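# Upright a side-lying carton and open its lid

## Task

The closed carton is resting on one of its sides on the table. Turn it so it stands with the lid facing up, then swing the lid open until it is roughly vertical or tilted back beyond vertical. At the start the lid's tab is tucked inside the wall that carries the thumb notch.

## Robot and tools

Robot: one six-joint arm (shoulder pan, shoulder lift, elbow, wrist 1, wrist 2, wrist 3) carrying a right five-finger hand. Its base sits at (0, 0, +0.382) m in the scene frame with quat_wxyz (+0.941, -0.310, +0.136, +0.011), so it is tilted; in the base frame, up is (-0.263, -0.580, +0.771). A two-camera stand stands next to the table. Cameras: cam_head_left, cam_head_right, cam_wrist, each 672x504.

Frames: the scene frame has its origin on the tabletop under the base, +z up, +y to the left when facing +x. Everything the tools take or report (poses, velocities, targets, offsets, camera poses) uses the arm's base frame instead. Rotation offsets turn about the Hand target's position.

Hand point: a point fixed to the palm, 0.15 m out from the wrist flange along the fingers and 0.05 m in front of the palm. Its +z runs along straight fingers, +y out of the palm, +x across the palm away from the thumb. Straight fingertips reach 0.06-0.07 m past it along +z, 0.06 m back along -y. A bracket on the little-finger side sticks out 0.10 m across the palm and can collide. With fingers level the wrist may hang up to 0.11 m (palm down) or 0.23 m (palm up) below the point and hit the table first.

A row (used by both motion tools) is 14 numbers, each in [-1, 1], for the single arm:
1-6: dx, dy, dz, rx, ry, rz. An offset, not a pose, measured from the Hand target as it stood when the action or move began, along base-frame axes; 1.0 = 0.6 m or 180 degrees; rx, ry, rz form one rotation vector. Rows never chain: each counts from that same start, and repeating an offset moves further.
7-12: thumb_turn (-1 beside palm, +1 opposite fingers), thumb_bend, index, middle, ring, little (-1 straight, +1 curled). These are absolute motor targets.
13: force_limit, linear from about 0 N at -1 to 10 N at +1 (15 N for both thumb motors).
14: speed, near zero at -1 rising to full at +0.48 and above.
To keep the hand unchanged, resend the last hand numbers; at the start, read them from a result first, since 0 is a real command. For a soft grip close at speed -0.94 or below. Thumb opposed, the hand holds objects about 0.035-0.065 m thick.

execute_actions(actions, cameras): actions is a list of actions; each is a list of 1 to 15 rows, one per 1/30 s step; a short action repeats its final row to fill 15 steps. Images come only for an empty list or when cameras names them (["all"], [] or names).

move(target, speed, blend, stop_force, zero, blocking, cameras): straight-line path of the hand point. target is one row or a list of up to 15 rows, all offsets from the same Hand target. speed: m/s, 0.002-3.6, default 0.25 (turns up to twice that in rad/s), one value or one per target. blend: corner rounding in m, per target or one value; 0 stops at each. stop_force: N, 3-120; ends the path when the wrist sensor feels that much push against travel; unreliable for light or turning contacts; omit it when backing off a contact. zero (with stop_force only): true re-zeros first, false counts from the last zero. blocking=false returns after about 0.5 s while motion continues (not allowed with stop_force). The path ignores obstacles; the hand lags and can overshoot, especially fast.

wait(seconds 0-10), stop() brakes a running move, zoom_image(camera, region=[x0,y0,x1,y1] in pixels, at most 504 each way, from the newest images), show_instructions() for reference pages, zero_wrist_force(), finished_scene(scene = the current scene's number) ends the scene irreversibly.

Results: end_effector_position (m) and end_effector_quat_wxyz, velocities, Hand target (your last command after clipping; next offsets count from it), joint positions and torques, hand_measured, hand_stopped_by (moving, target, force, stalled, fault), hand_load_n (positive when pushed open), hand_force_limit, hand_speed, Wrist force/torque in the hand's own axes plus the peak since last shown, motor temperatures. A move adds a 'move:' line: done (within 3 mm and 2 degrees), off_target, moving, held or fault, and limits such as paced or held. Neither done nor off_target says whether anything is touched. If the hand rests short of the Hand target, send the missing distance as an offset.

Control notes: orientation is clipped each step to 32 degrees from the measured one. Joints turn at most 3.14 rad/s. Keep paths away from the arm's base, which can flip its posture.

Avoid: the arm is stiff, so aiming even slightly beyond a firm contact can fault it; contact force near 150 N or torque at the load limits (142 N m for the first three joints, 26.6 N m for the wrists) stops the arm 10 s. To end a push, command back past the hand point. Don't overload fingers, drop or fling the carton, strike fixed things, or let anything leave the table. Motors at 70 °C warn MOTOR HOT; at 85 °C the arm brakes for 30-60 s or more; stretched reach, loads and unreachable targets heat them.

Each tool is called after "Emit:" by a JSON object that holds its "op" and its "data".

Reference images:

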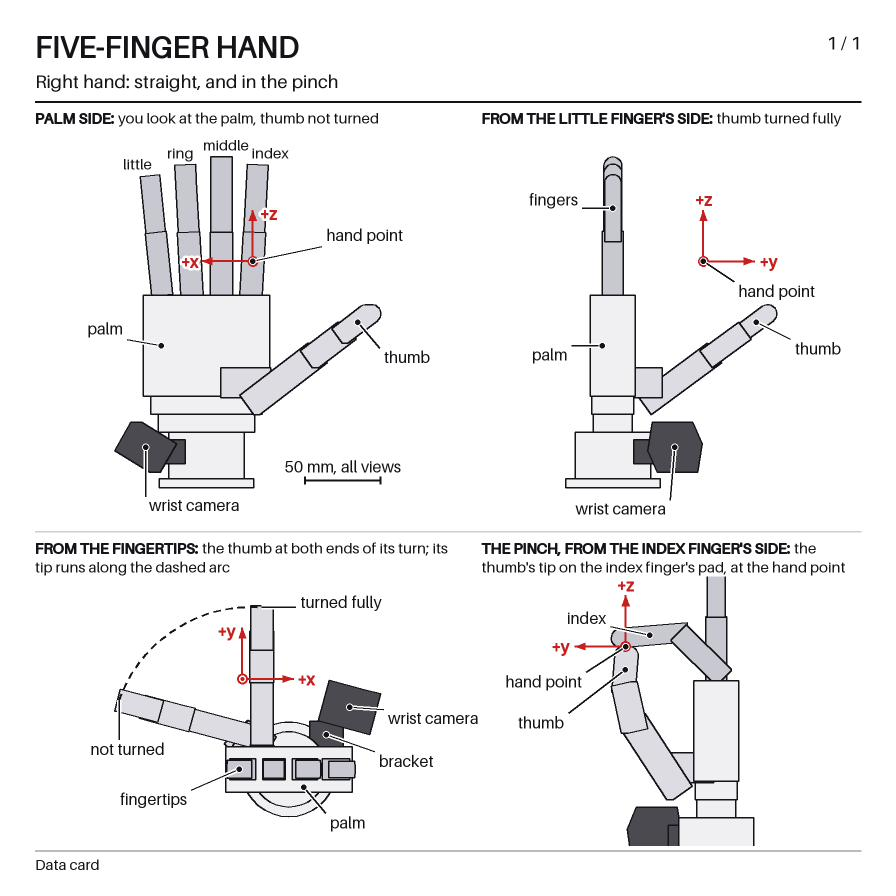

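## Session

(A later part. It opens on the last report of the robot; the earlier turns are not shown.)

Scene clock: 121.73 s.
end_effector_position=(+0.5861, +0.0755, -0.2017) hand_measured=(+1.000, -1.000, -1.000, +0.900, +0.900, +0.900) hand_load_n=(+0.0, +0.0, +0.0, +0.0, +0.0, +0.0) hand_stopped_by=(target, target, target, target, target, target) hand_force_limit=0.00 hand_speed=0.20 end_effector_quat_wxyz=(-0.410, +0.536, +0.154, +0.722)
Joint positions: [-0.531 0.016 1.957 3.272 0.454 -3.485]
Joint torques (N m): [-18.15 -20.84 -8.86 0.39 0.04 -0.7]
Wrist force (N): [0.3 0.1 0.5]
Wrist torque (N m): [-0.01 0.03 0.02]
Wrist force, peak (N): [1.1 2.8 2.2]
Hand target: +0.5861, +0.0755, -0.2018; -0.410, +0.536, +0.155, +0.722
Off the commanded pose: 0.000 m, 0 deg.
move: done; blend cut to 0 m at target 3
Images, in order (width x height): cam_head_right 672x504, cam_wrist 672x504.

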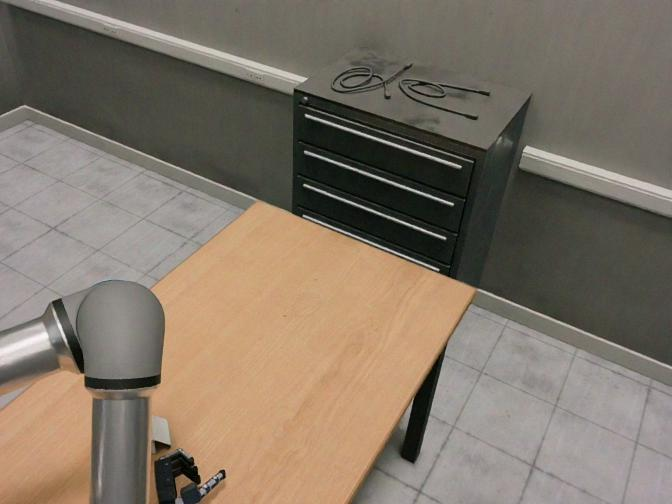

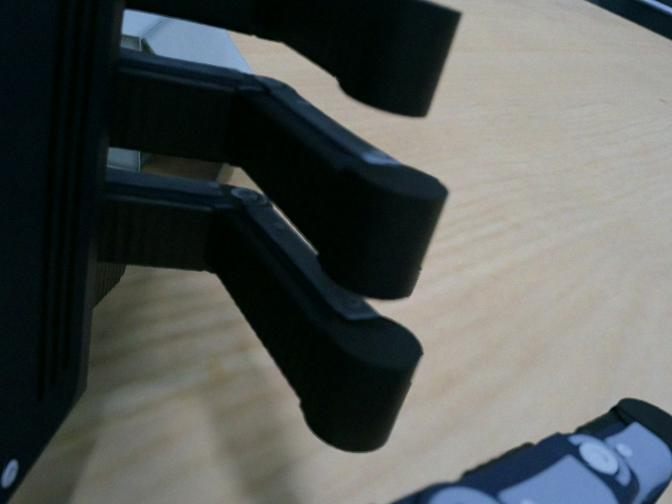

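Emit:
{"op": "move", "data": {"target": [[0.0455,0.0392,0.045,0,0,0,1,-1,-1,0.9,0.9,0.9,0,0.2],[0.1519,-0.0493,0.0146,0,0,0,1,-1,-1,0.9,0.9,0.9,0,0.2]], "speed": 0.08, "cameras": ["cam_wrist","cam_head_right"]}}

Emit:
{"op": "zoom_image", "data": {"camera": "cam_head_right", "region": [90, 390, 210, 500]}}

Scene clock: 124.20 s.
end_effector_position=(+0.6772, +0.0459, -0.1932) hand_measured=(+1.000, -1.000, -1.000, +0.900, +0.900, +0.900) hand_load_n=(+0.0, +0.0, +0.0, +0.0, +0.0, +0.0) hand_stopped_by=(target, target, target, target, target, target) hand_force_limit=0.00 hand_speed=0.20 end_effector_quat_wxyz=(-0.410, +0.536, +0.154, +0.722)
Joint positions: [-0.486 -0.087 1.779 3.628 0.479 -3.571]
Joint torques (N m): [-20.34 -41.56 6.59 -3.3 3.36 -2.35]
Wrist force (N): [0.0 -0.1 0.6]
Wrist torque (N m): [-0.02 0.08 0.08]
Wrist force, peak (N): [0.4 0.2 1.7]
Hand target: +0.6772, +0.0459, -0.1931; -0.410, +0.536, +0.155, +0.722
Off the commanded pose: 0.000 m, 0 deg.
move: done
Images, in order (width x height): cam_head_right 672x504, cam_wrist 672x504.

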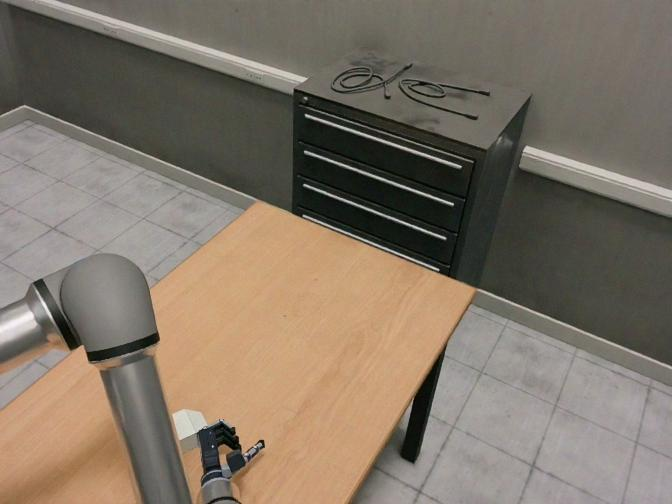

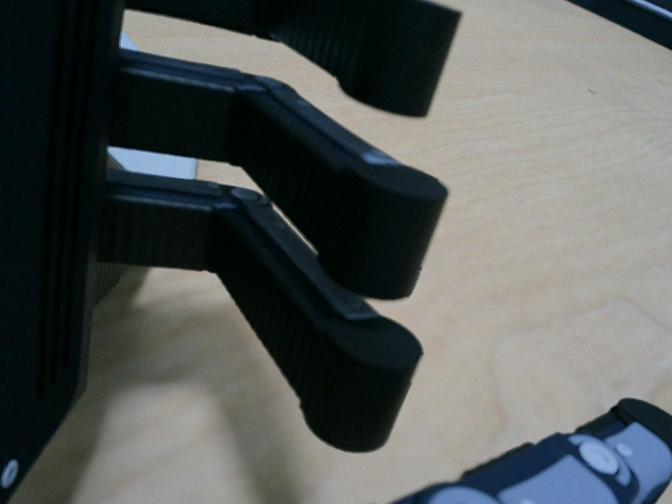

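Scaled by 4.200.

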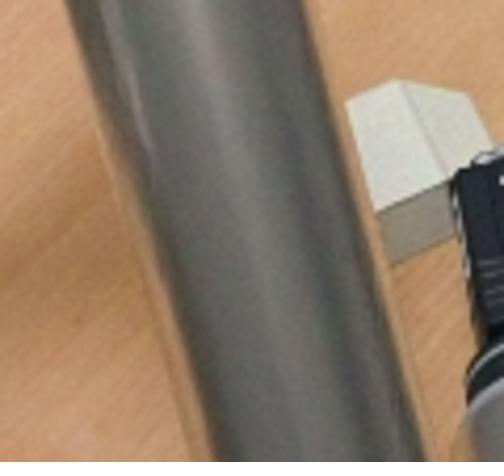

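Emit:
{"op": "move", "data": {"target": [[-0.0294,0.0111,0.0199,0,0,0,1,-1,-1,0.9,0.9,0.9,0,0.2],[-0.0703,-0.0144,0.0835,0,0,0,1,-1,-1,0.9,0.9,0.9,0,0.2],[-0.1163,-0.0097,0.126,0,0,0,1,-1,-1,0.9,0.9,0.9,0,0.2],[-0.1659,0.0121,0.1571,0,0,0,1,-1,-1,0.9,0.9,0.9,0,0.2]], "speed": 0.08, "blend": [0.004,0.006,0.006,0], "cameras": ["cam_wrist","cam_head_right","cam_head_left"]}}

Emit:
{"op": "zoom_image", "data": {"camera": "cam_head_right", "region": [90, 380, 210, 490]}}

Scene clock: 127.20 s.
end_effector_position=(+0.5777, +0.0531, -0.0988) hand_measured=(+1.000, -1.000, -1.000, +0.900, +0.900, +0.900) hand_load_n=(+0.5, +0.0, +0.0, +0.0, +0.0, +0.0) hand_stopped_by=(target, target, target, target, target, target) hand_force_limit=0.00 hand_speed=0.20 end_effector_quat_wxyz=(-0.410, +0.536, +0.154, +0.722)
Joint positions: [-0.597 -0.201 2.176 3.144 0.424 -3.348]
Joint torques (N m): [-16.71 -20.1 -4.9 -0.97 1.46 -2.43]
Wrist force (N): [0.3 -0.7 0.7]
Wrist torque (N m): [-0.13 0.03 0.01]
Wrist force, peak (N): [0.3 -1.4 0.7]
Hand target: +0.5777, +0.0532, -0.0988; -0.410, +0.536, +0.155, +0.722
Off the commanded pose: 0.000 m, 0 deg.
move: done

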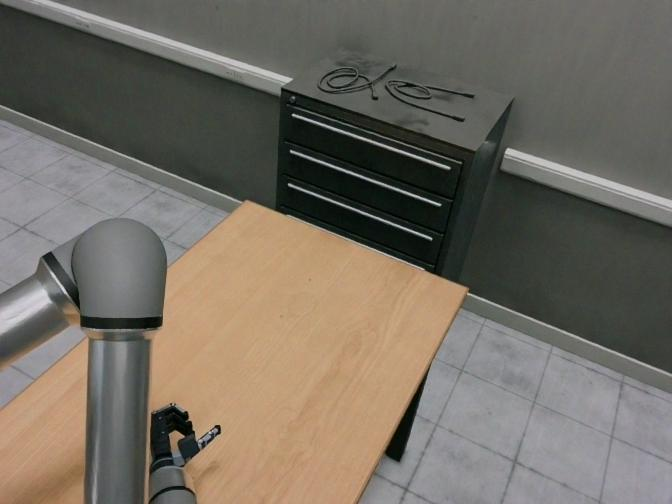

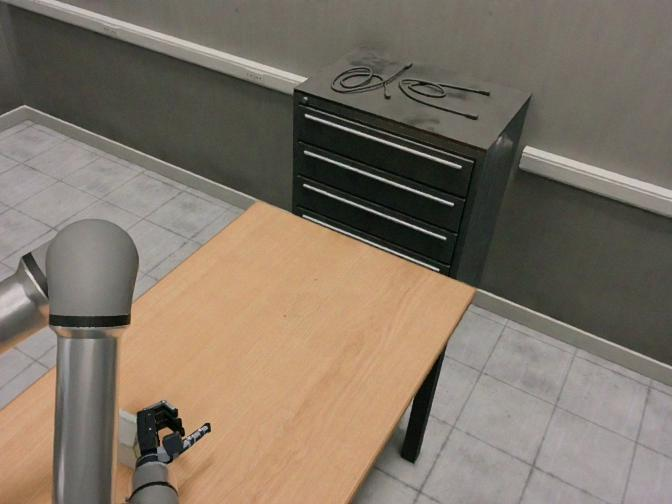

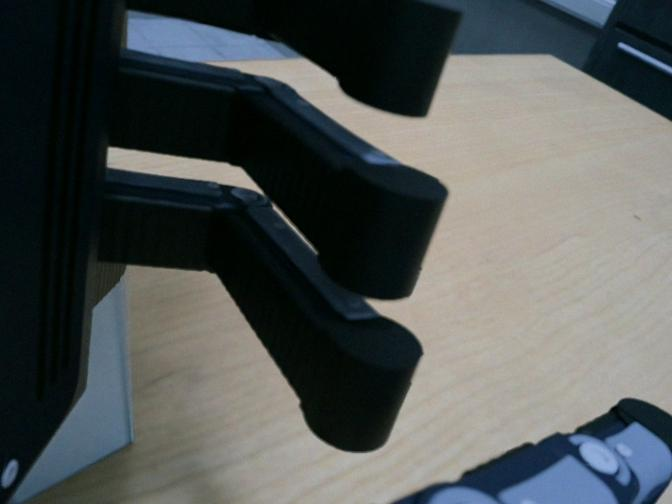

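Scaled by 4.200.

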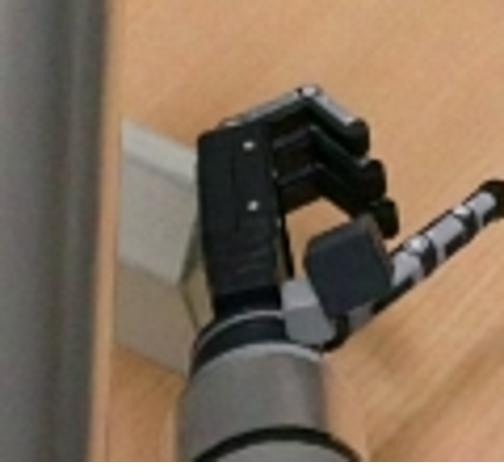

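Emit:
{"op": "move", "data": {"target": [[-0.0363,0.027,0.0131,0,0,0,1,-1,-1,0.9,0.9,0.9,0,0.2],[-0.069,0.0605,0.0169,0,0,0,1,-1,-1,0.9,0.9,0.9,0,0.2]], "speed": 0.06, "blend": [0.004,0], "cameras": ["cam_wrist","cam_head_right","cam_head_left"]}}

Emit:
{"op": "zoom_image", "data": {"camera": "cam_head_right", "region": [90, 380, 210, 490]}}

Scene clock: 128.70 s.
end_effector_position=(+0.5362, +0.0896, -0.0887) hand_measured=(+1.000, -1.000, -1.000, +0.900, +0.900, +0.900) hand_load_n=(+0.5, +0.0, +0.0, +0.0, +0.0, +0.0) hand_stopped_by=(target, target, target, target, target, target) hand_force_limit=0.00 hand_speed=0.20 end_effector_quat_wxyz=(-0.410, +0.536, +0.154, +0.722) end_effector_velocity=(+0.001, -0.002, -0.001) end_effector_angular_velocity=(+0.003, +0.004, +0.000)
Joint positions: [-0.574 -0.17 2.295 3.039 0.434 -3.397]
Joint velocities: [-0.002 -0.002 -0.003 0.005 0 0.005]
Joint torques (N m): [-26.78 -35.11 -6.07 0.04 1.13 2.36]
Wrist force (N): [0.2 -0.2 0.6]
Wrist torque (N m): [-0.05 0.05 0.10]
Wrist force, peak (N): [0.0 -1.1 0.8]
Hand target: +0.5363, +0.0895, -0.0887; -0.410, +0.536, +0.155, +0.722
Off the commanded pose: 0.000 m, 0 deg.
move: done

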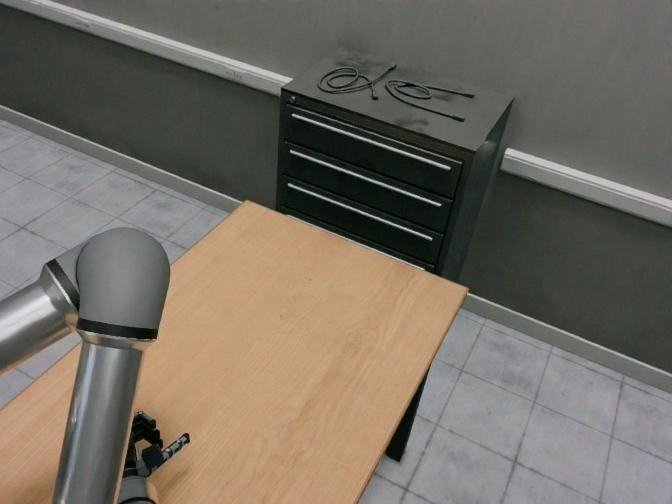

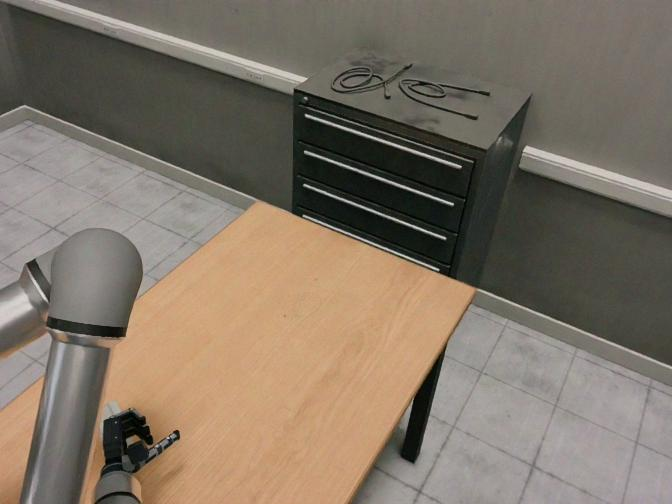

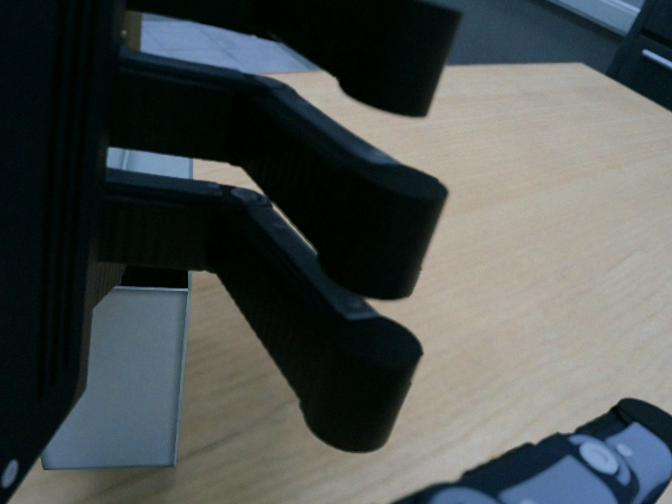

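Scaled by 4.200.

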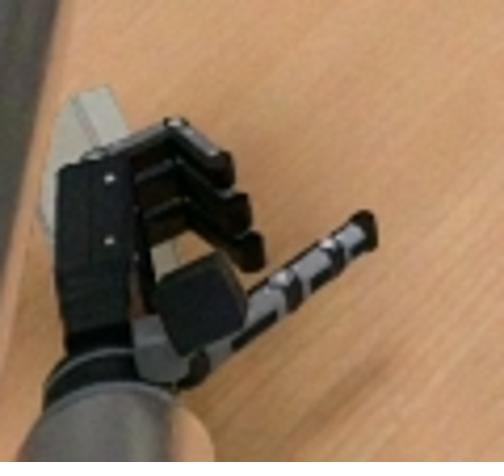

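Emit:
{"op": "move", "data": {"target": [[-0.0455,-0.0392,-0.045,0,0,0,1,-1,-1,0.9,0.9,0.9,0,0.2],[-0.0067,-0.2579,0.1063,0,0,0,1,-1,-1,0.9,0.9,0.9,0,0.2],[-0.1138,0.0366,0.2894,0.6717,0.2846,-0.2468,1,-1,-0.08,-0.08,-0.08,-0.08,0,0.2]], "speed": [0.08,0.2,0.6], "blend": [0.01,0,0], "cameras": ["cam_wrist","cam_head_left","cam_head_right"]}}

Emit:
{"op": "zoom_image", "data": {"camera": "cam_head_left", "region": [70, 370, 190, 490]}}

Scene clock: 134.23 s.
end_effector_position=(+0.4680, +0.1114, +0.0850) hand_measured=(+1.000, -1.000, -0.080, -0.080, -0.080, -0.080) hand_load_n=(+0.0, +0.0, +0.0, +0.0, +0.0, +0.0) hand_stopped_by=(target, target, target, target, target, target) hand_force_limit=0.00 hand_speed=0.20 end_effector_quat_wxyz=(+0.419, -0.151, +0.837, -0.319)
Joint positions: [0.074 -1.483 2.286 6.008 2.054 -2.135]
Joint torques (N m): [-11.17 -28.89 -6.04 2.33 2.36 1.95]
Wrist force (N): [1.5 1.4 1.6]
Wrist torque (N m): [0.27 -0.32 0.40]
Wrist force, peak (N): [1.6 1.4 1.8]
Hand target: +0.4680, +0.1115, +0.0850; +0.419, -0.151, +0.837, -0.319
Off the commanded pose: 0.000 m, 0 deg.
move: done

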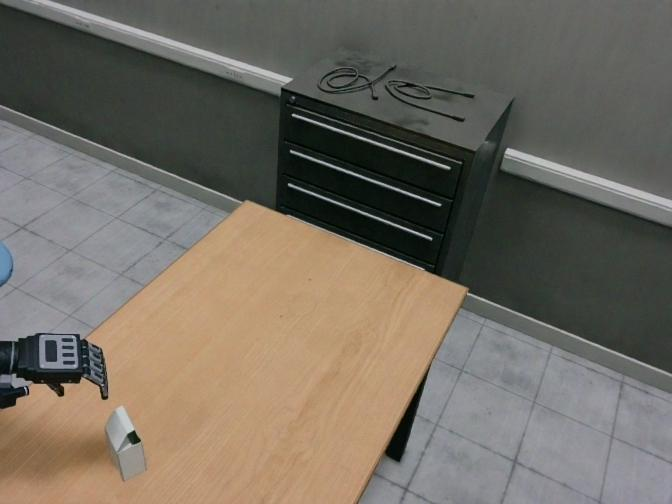

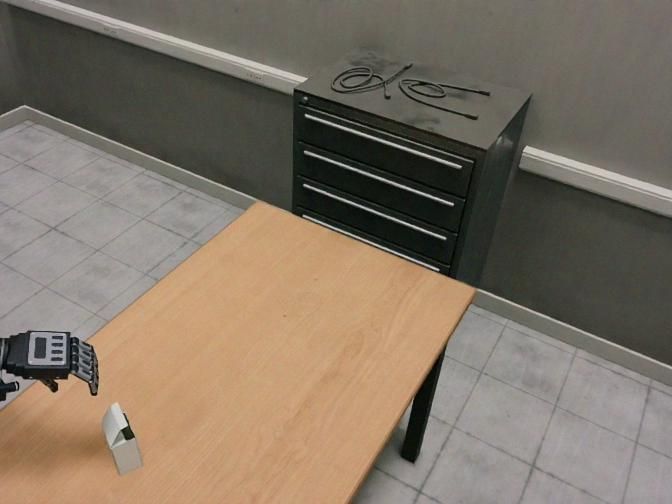

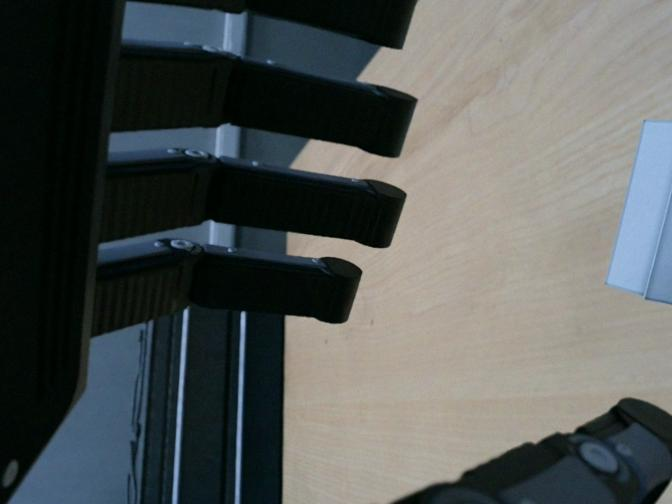

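Scaled by 4.200.

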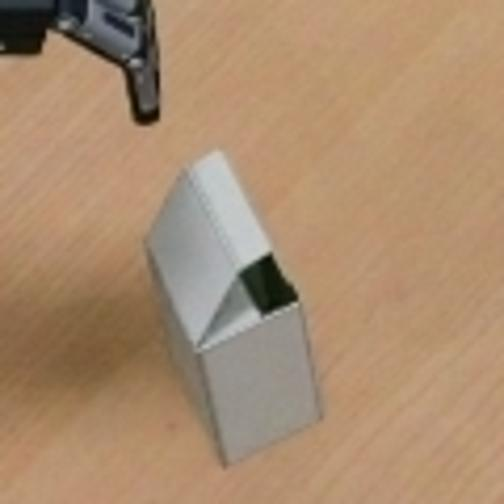

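Emit:
{"op": "move", "data": {"target": [0.0719,0.0418,-0.1494,-0.0207,-0.0458,0.0608,1,-1,-0.08,-0.08,-0.08,-0.08,0,0.2], "speed": 0.2, "cameras": ["cam_wrist","cam_head_left","cam_head_right"]}}

Emit:
{"op": "zoom_image", "data": {"camera": "cam_head_left", "region": [70, 380, 190, 490]}}

Emit:
{"op": "zoom_image", "data": {"camera": "cam_head_right", "region": [60, 370, 180, 490]}}

Scene clock: 137.57 s.
end_effector_position=(+0.5111, +0.1365, -0.0046) hand_measured=(+1.000, -1.000, -0.080, -0.080, -0.080, -0.080) hand_load_n=(+0.0, +0.0, +0.0, +0.0, +0.0, +0.0) hand_stopped_by=(target, target, target, target, target, target) hand_force_limit=0.00 hand_speed=0.20 end_effector_quat_wxyz=(+0.501, -0.220, +0.776, -0.314) end_effector_velocity=(+0.000, +0.000, +0.000) end_effector_angular_velocity=(-0.001, -0.003, +0.001)
Joint positions: [0.027 -1.171 2.375 5.399 1.867 -2.311]
Joint velocities: [0.001 0.002 0 -0.005 0 -0.001]
Joint torques (N m): [-3.65 -15.72 -12.33 -1.72 0.8 0.42]
Wrist force (N): [1.1 1.5 1.7]
Wrist torque (N m): [0.26 -0.27 0.25]
Wrist force, peak (N): [1.8 2.6 2.5]
Hand target: +0.5112, +0.1365, -0.0047; +0.501, -0.220, +0.776, -0.314
Off the commanded pose: 0.000 m, 0 deg.
move: done

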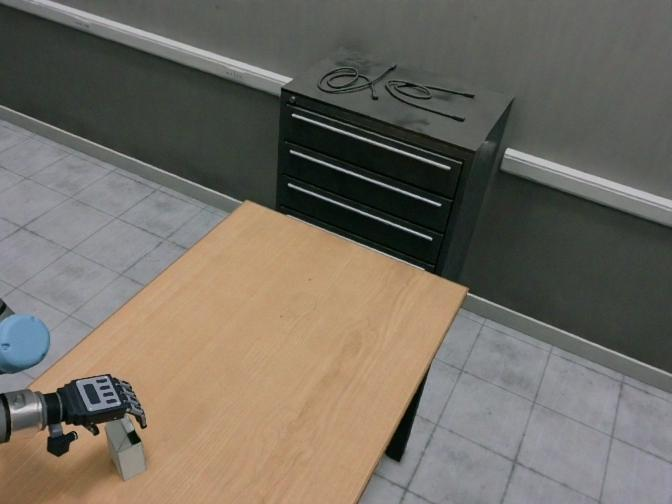

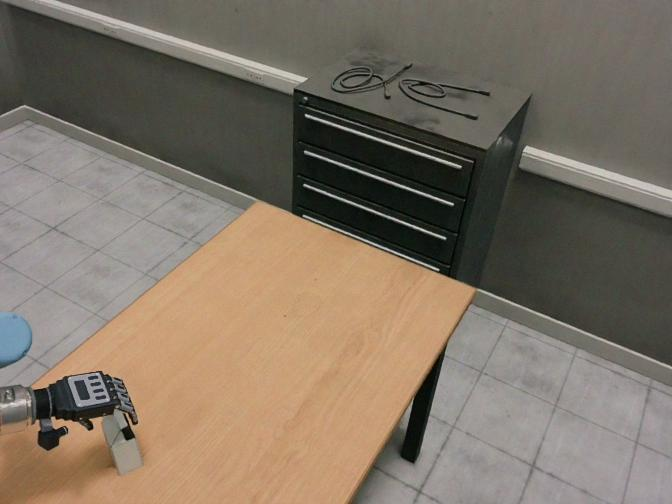

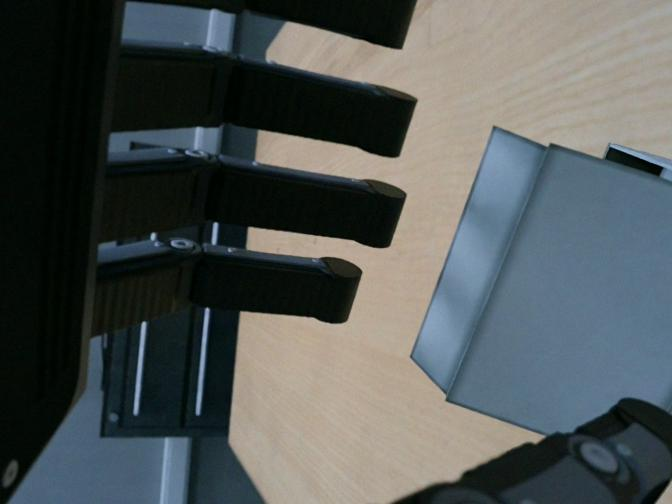

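Scaled by 4.200.

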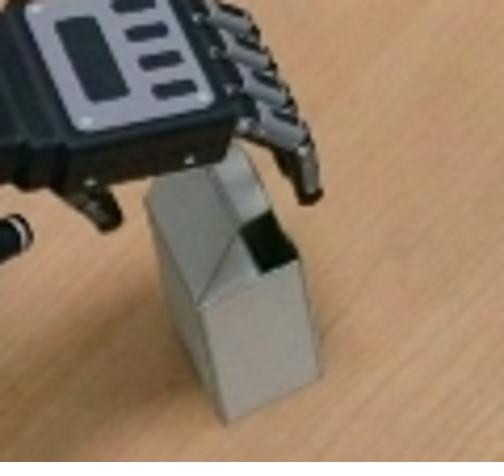

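Scaled by 4.200.

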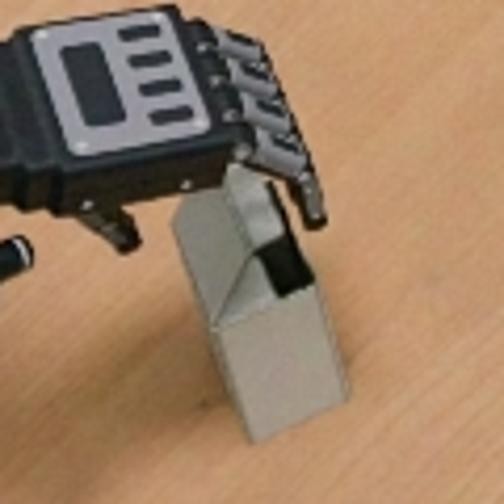

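Emit:
{"op": "move", "data": {"target": [[0.0234,0.0518,-0.0687,0,0,0,1,-1,-0.08,-0.08,-0.08,-0.08,0,0.2],[0.0146,0.0566,-0.0681,0,0,0,1,-1,-0.08,-0.08,-0.08,-0.08,0,0.2]], "speed": 0.1, "cameras": ["cam_wrist","cam_head_left","cam_head_right"]}}

Emit:
{"op": "zoom_image", "data": {"camera": "cam_head_left", "region": [70, 380, 190, 490]}}

Emit:
{"op": "zoom_image", "data": {"camera": "cam_head_right", "region": [60, 370, 180, 490]}}

Scene clock: 139.07 s.
end_effector_position=(+0.5198, +0.1705, -0.0455) hand_measured=(+1.000, -1.000, -0.080, -0.080, -0.080, -0.080) hand_load_n=(+0.0, +0.0, +0.0, +0.0, +0.0, +0.0) hand_stopped_by=(target, target, target, target, target, target) hand_force_limit=0.00 hand_speed=0.20 end_effector_quat_wxyz=(+0.501, -0.220, +0.776, -0.314) end_effector_velocity=(+0.003, +0.000, +0.001) end_effector_angular_velocity=(+0.001, -0.003, +0.003)
Joint positions: [0.142 -1.014 2.301 5.328 1.976 -2.272]
Joint velocities: [-0.004 0.001 -0.004 0 -0.006 -0.002]
Joint torques (N m): [-14.78 -18.86 -8.27 2.3 -0.23 -1.74]
Wrist force (N): [1.2 1.4 1.7]
Wrist torque (N m): [0.25 -0.27 0.23]
Wrist force, peak (N): [1.1 2.6 1.8]
Hand target: +0.5199, +0.1705, -0.0455; +0.501, -0.220, +0.776, -0.314
Off the commanded pose: 0.000 m, 0 deg.
move: done

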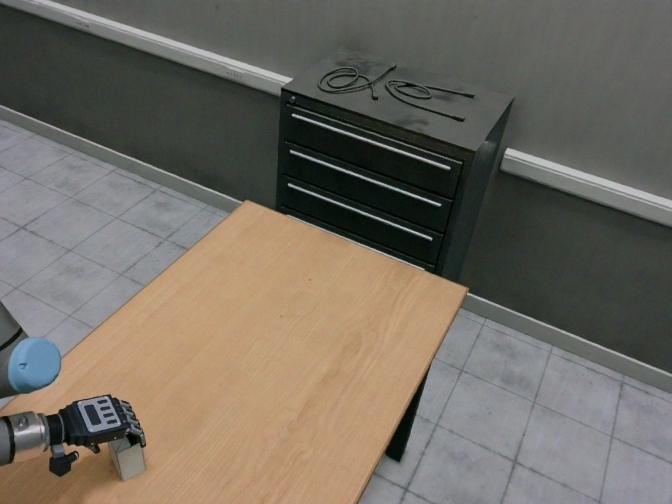

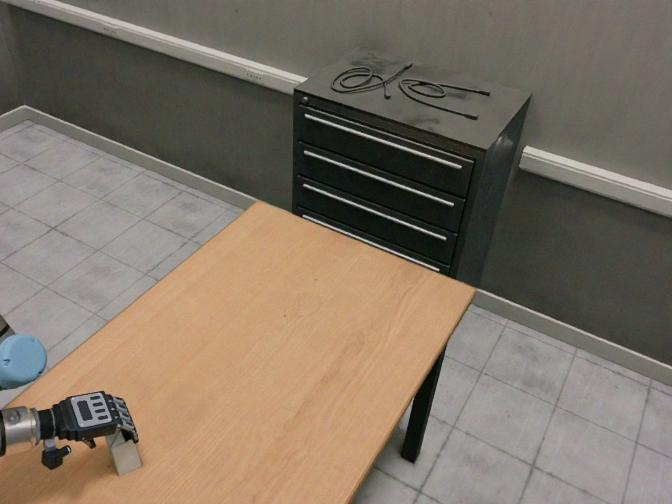

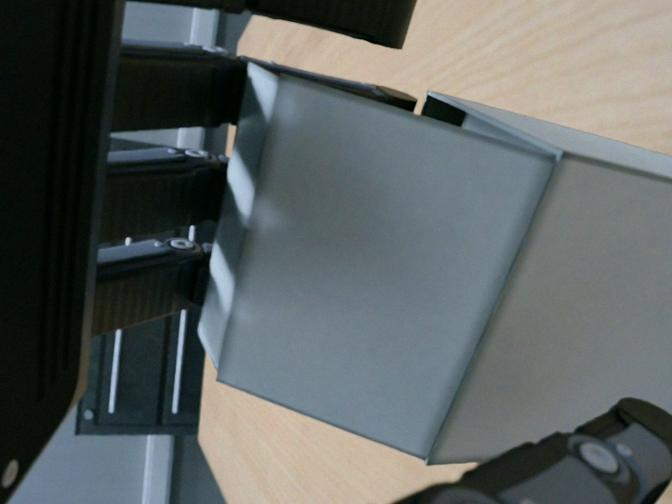

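Scaled by 4.200.

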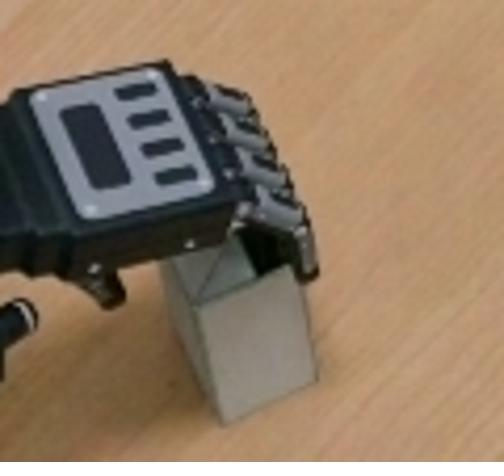

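Scaled by 4.200.

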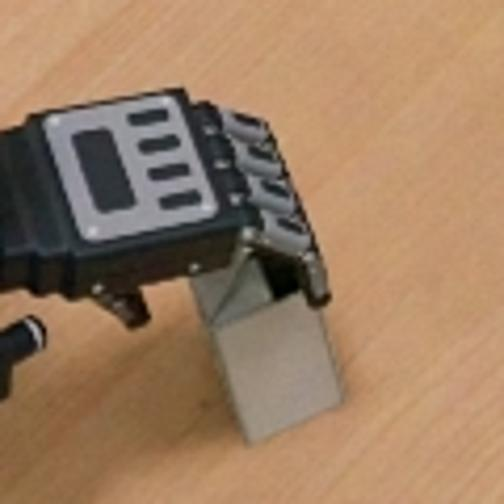

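Emit:
{"op": "move", "data": {"target": [[0,0,0,0,0,0,1,-1,0.2,0.2,0.2,0.2,-0.4,-0.2],[0.0044,0.0097,-0.0128,0,0,0,1,-1,0.2,0.2,0.2,0.2,-0.4,-0.2],[0.0044,0.0097,-0.0128,0,0,0,1,-0.6,0.2,0.2,0.2,0.2,-0.6,-0.6]], "speed": 0.06, "cameras": ["cam_wrist","cam_head_left","cam_head_right"]}}

Emit:
{"op": "zoom_image", "data": {"camera": "cam_head_left", "region": [70, 380, 190, 490]}}

Emit:
{"op": "zoom_image", "data": {"camera": "cam_head_right", "region": [60, 370, 180, 490]}}

Scene clock: 141.50 s.
end_effector_position=(+0.5226, +0.1763, -0.0532) hand_measured=(+1.000, -0.600, +0.200, +0.200, +0.200, +0.200) hand_load_n=(+0.0, +0.5, +0.0, +0.0, +0.0, +0.0) hand_stopped_by=(target, target, target, target, target, target) hand_force_limit=-0.60 hand_speed=-0.60 end_effector_quat_wxyz=(+0.501, -0.220, +0.776, -0.314)
Joint positions: [0.159 -0.985 2.283 5.32 1.992 -2.266]
Joint torques (N m): [-16.3 -35.12 14.06 2.52 -0.47 -2.3]
Wrist force (N): [1.1 2.0 1.6]
Wrist torque (N m): [0.31 -0.25 0.24]
Wrist force, peak (N): [1.2 2.1 1.7]
Hand target: +0.5226, +0.1763, -0.0532; +0.501, -0.220, +0.776, -0.314
Off the commanded pose: 0.000 m, 0 deg.
move: done

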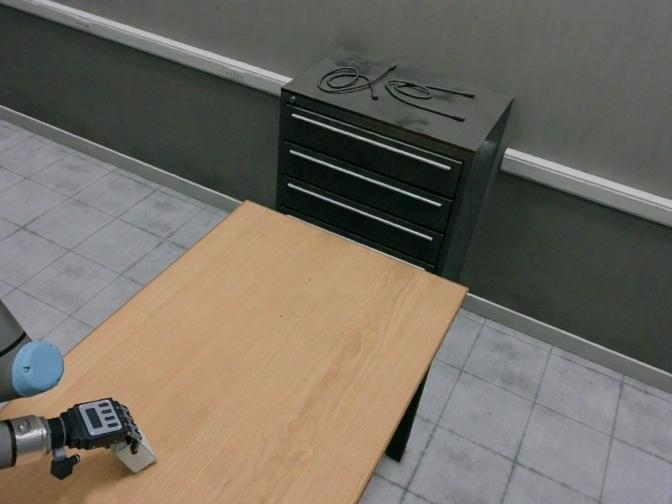

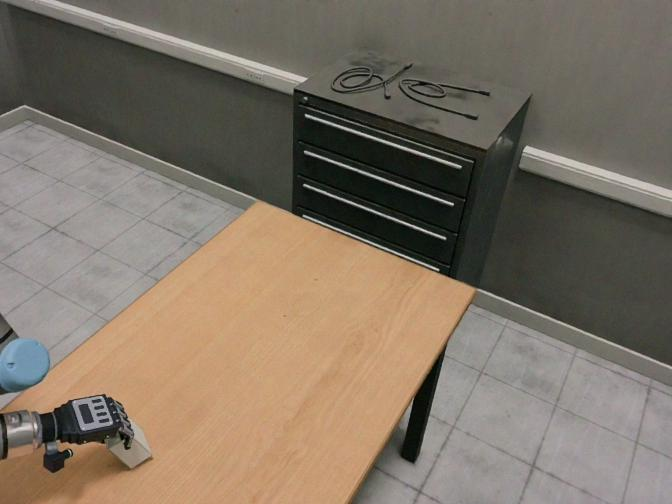

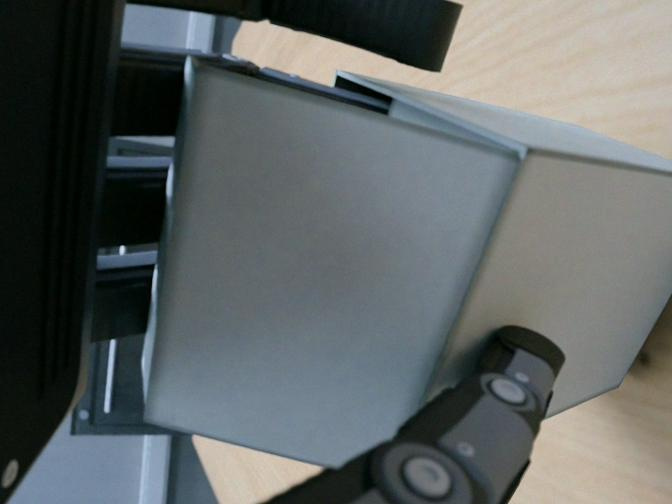

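Scaled by 4.200.

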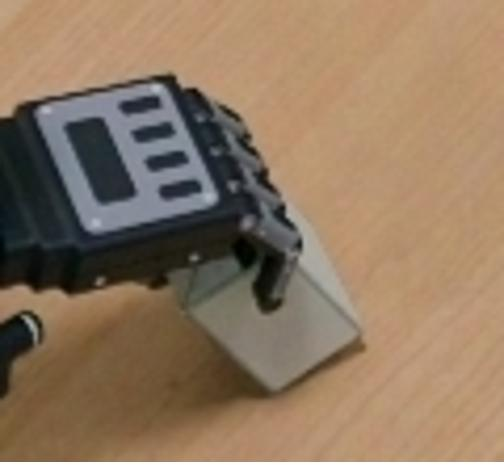

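Scaled by 4.200.

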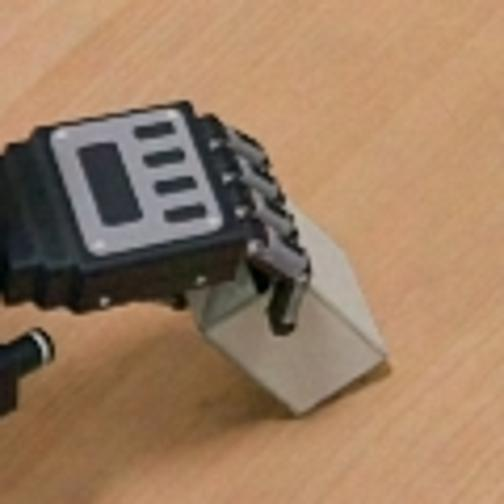

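Emit:
{"op": "move", "data": {"target": [[0,0,0,0,0,0,1,-0.6,0.65,0.65,0.65,0.2,-0.2,-0.4],[0,0,0,0,0,0,1,0.3,0.65,0.65,0.65,0.2,-0.65,-0.85]], "speed": 0.06, "cameras": ["cam_wrist","cam_head_left","cam_head_right"]}}

Emit:
{"op": "zoom_image", "data": {"camera": "cam_head_left", "region": [70, 380, 190, 490]}}

Emit:
{"op": "zoom_image", "data": {"camera": "cam_head_right", "region": [60, 370, 180, 490]}}

Scene clock: 144.77 s.
end_effector_position=(+0.5226, +0.1763, -0.0532) hand_measured=(+1.000, -0.358, +0.302, +0.304, +0.304, +0.200) hand_load_n=(+0.5, +3.0, +0.0, +0.0, +0.5, +0.0) hand_stopped_by=(target, force, force, force, force, target) hand_force_limit=-0.65 hand_speed=-0.85 end_effector_quat_wxyz=(+0.501, -0.220, +0.776, -0.314)
Joint positions: [0.159 -0.985 2.283 5.32 1.992 -2.266]
Joint torques (N m): [-14.3 -33.07 11.09 1.46 0.8 -1.75]
Wrist force (N): [1.0 1.6 1.7]
Wrist torque (N m): [0.25 -0.24 0.23]
Wrist force, peak (N): [1.3 2.1 1.7]
Hand target: +0.5226, +0.1763, -0.0532; +0.501, -0.220, +0.776, -0.314
Off the commanded pose: 0.000 m, 0 deg.
move: done

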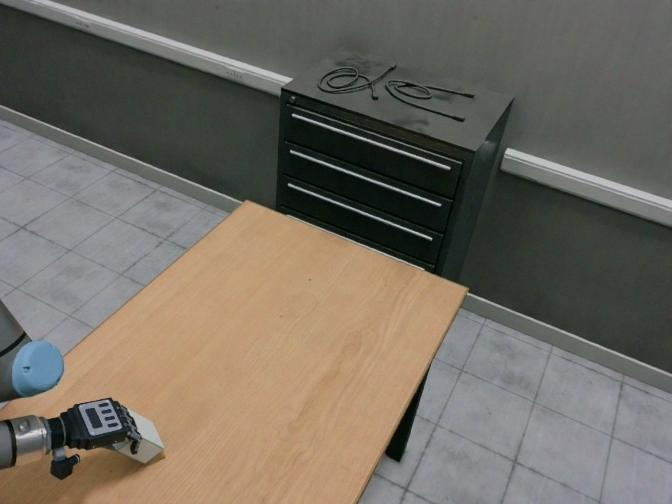

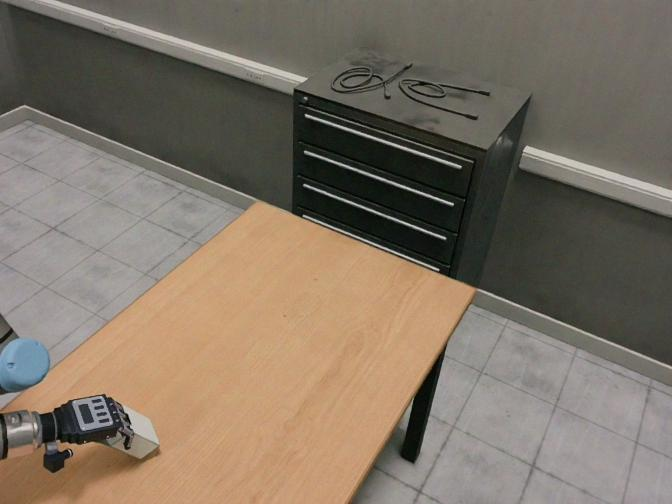

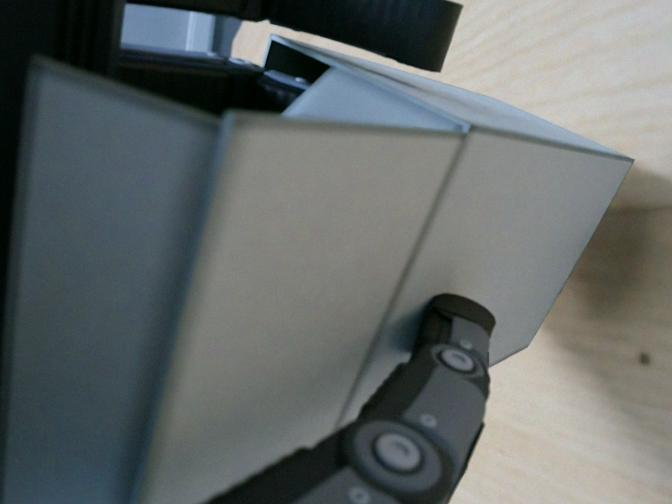

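Scaled by 4.200.

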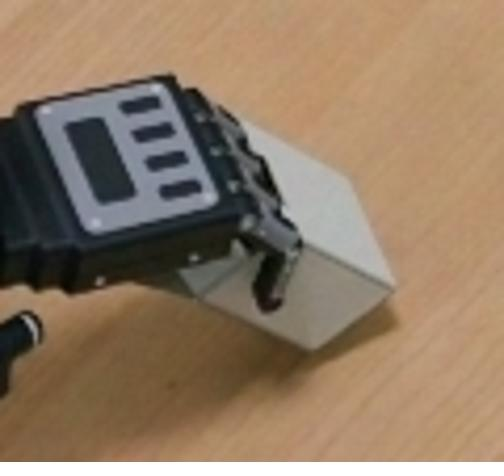

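Scaled by 4.200.

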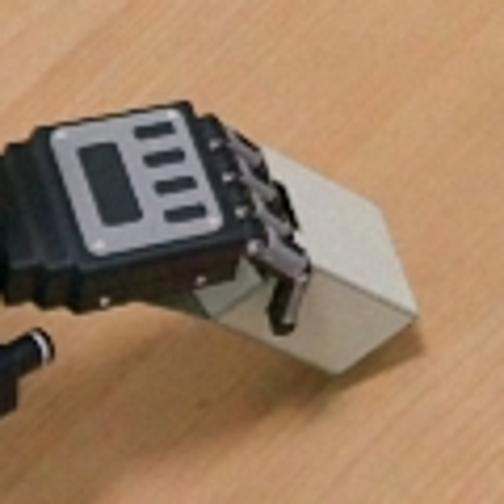

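Emit:
{"op": "move", "data": {"target": [[0.0276,-0.021,0.0043,0.0253,0.0414,0.0398,1,0.3,0.65,0.65,0.65,0.2,-0.65,-0.85],[0.0576,-0.0373,0.0023,0.0507,0.0828,0.0797,1,0.3,0.65,0.65,0.65,0.2,-0.65,-0.85]], "speed": 0.1, "blend": [0.005,0], "cameras": ["cam_wrist","cam_head_left","cam_head_right"]}}

Emit:
{"op": "zoom_image", "data": {"camera": "cam_head_left", "region": [80, 370, 200, 490]}}

Emit:
{"op": "zoom_image", "data": {"camera": "cam_head_right", "region": [70, 360, 190, 480]}}

Scene clock: 150.90 s.
end_effector_position=(+0.5572, +0.1539, -0.0519) hand_measured=(+1.000, -0.358, +0.302, +0.304, +0.304, +0.200) hand_load_n=(+0.5, +3.5, +0.5, +0.5, +0.5, +0.0) hand_stopped_by=(target, force, force, force, force, target) hand_force_limit=-0.65 hand_speed=-0.85 end_effector_quat_wxyz=(+0.448, -0.313, +0.823, -0.156)
Joint positions: [-0.145 -1.038 2.125 5.786 1.426 -2.366]
Joint torques (N m): [-13.08 -36.29 6.9 0.22 1.04 2.15]
Wrist force (N): [1.2 1.9 1.6]
Wrist torque (N m): [0.32 -0.30 0.34]
Wrist force, peak (N): [1.2 2.1 1.9]
Hand target: +0.5571, +0.1539, -0.0518; +0.448, -0.313, +0.823, -0.156
Off the commanded pose: 0.000 m, 0 deg.
move: done

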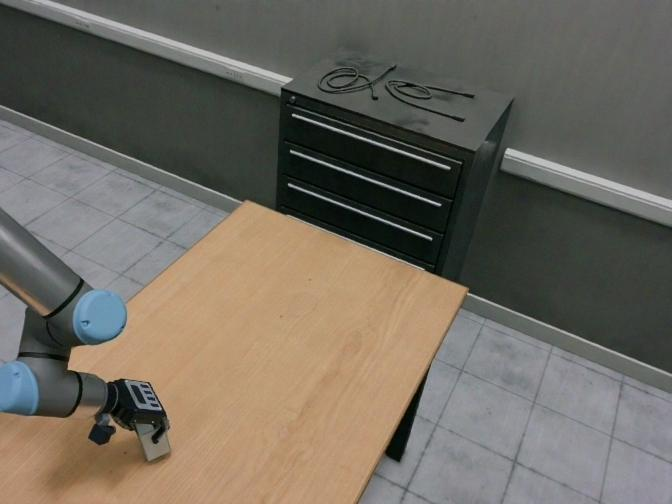

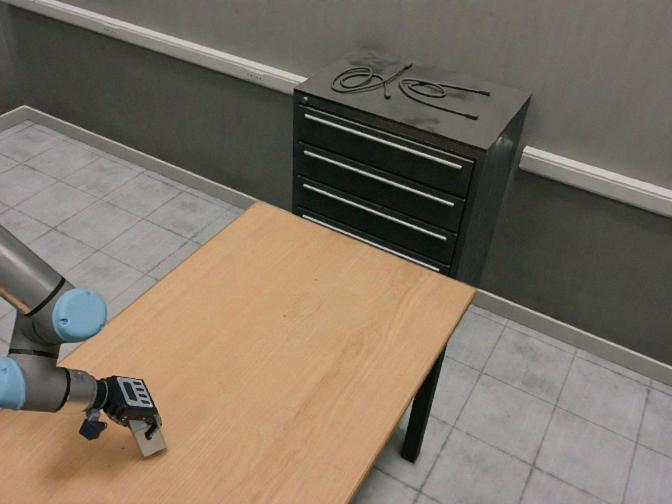

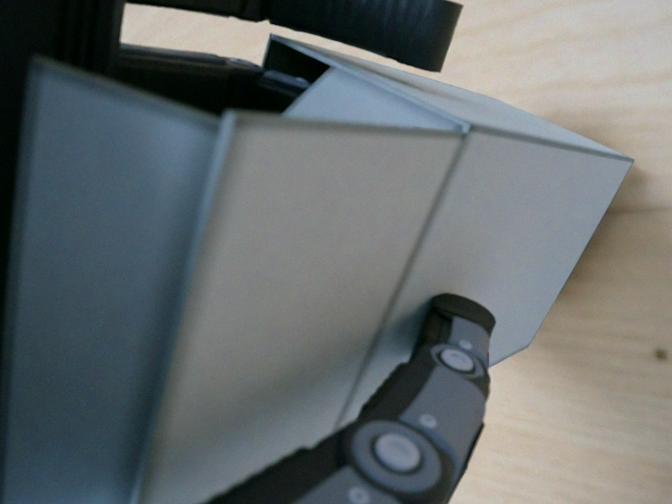

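Scaled by 4.200.

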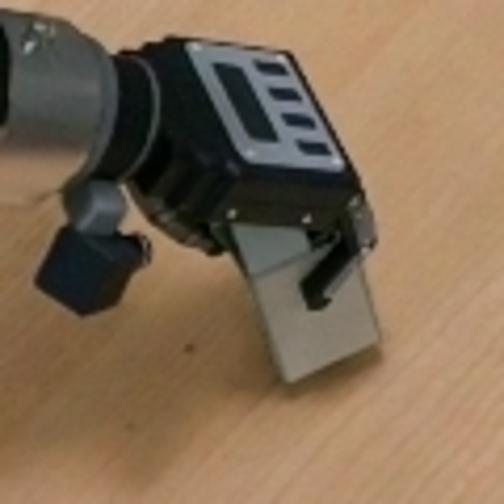

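Scaled by 4.200.

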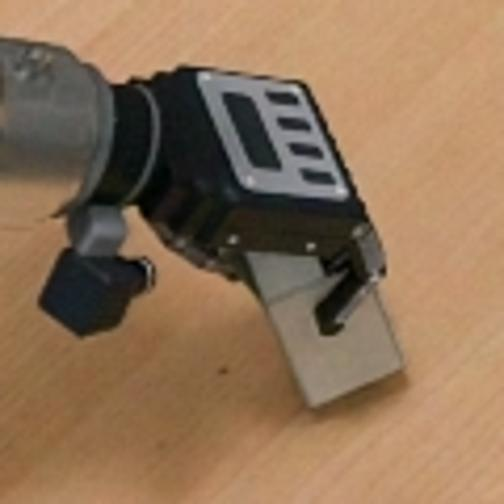

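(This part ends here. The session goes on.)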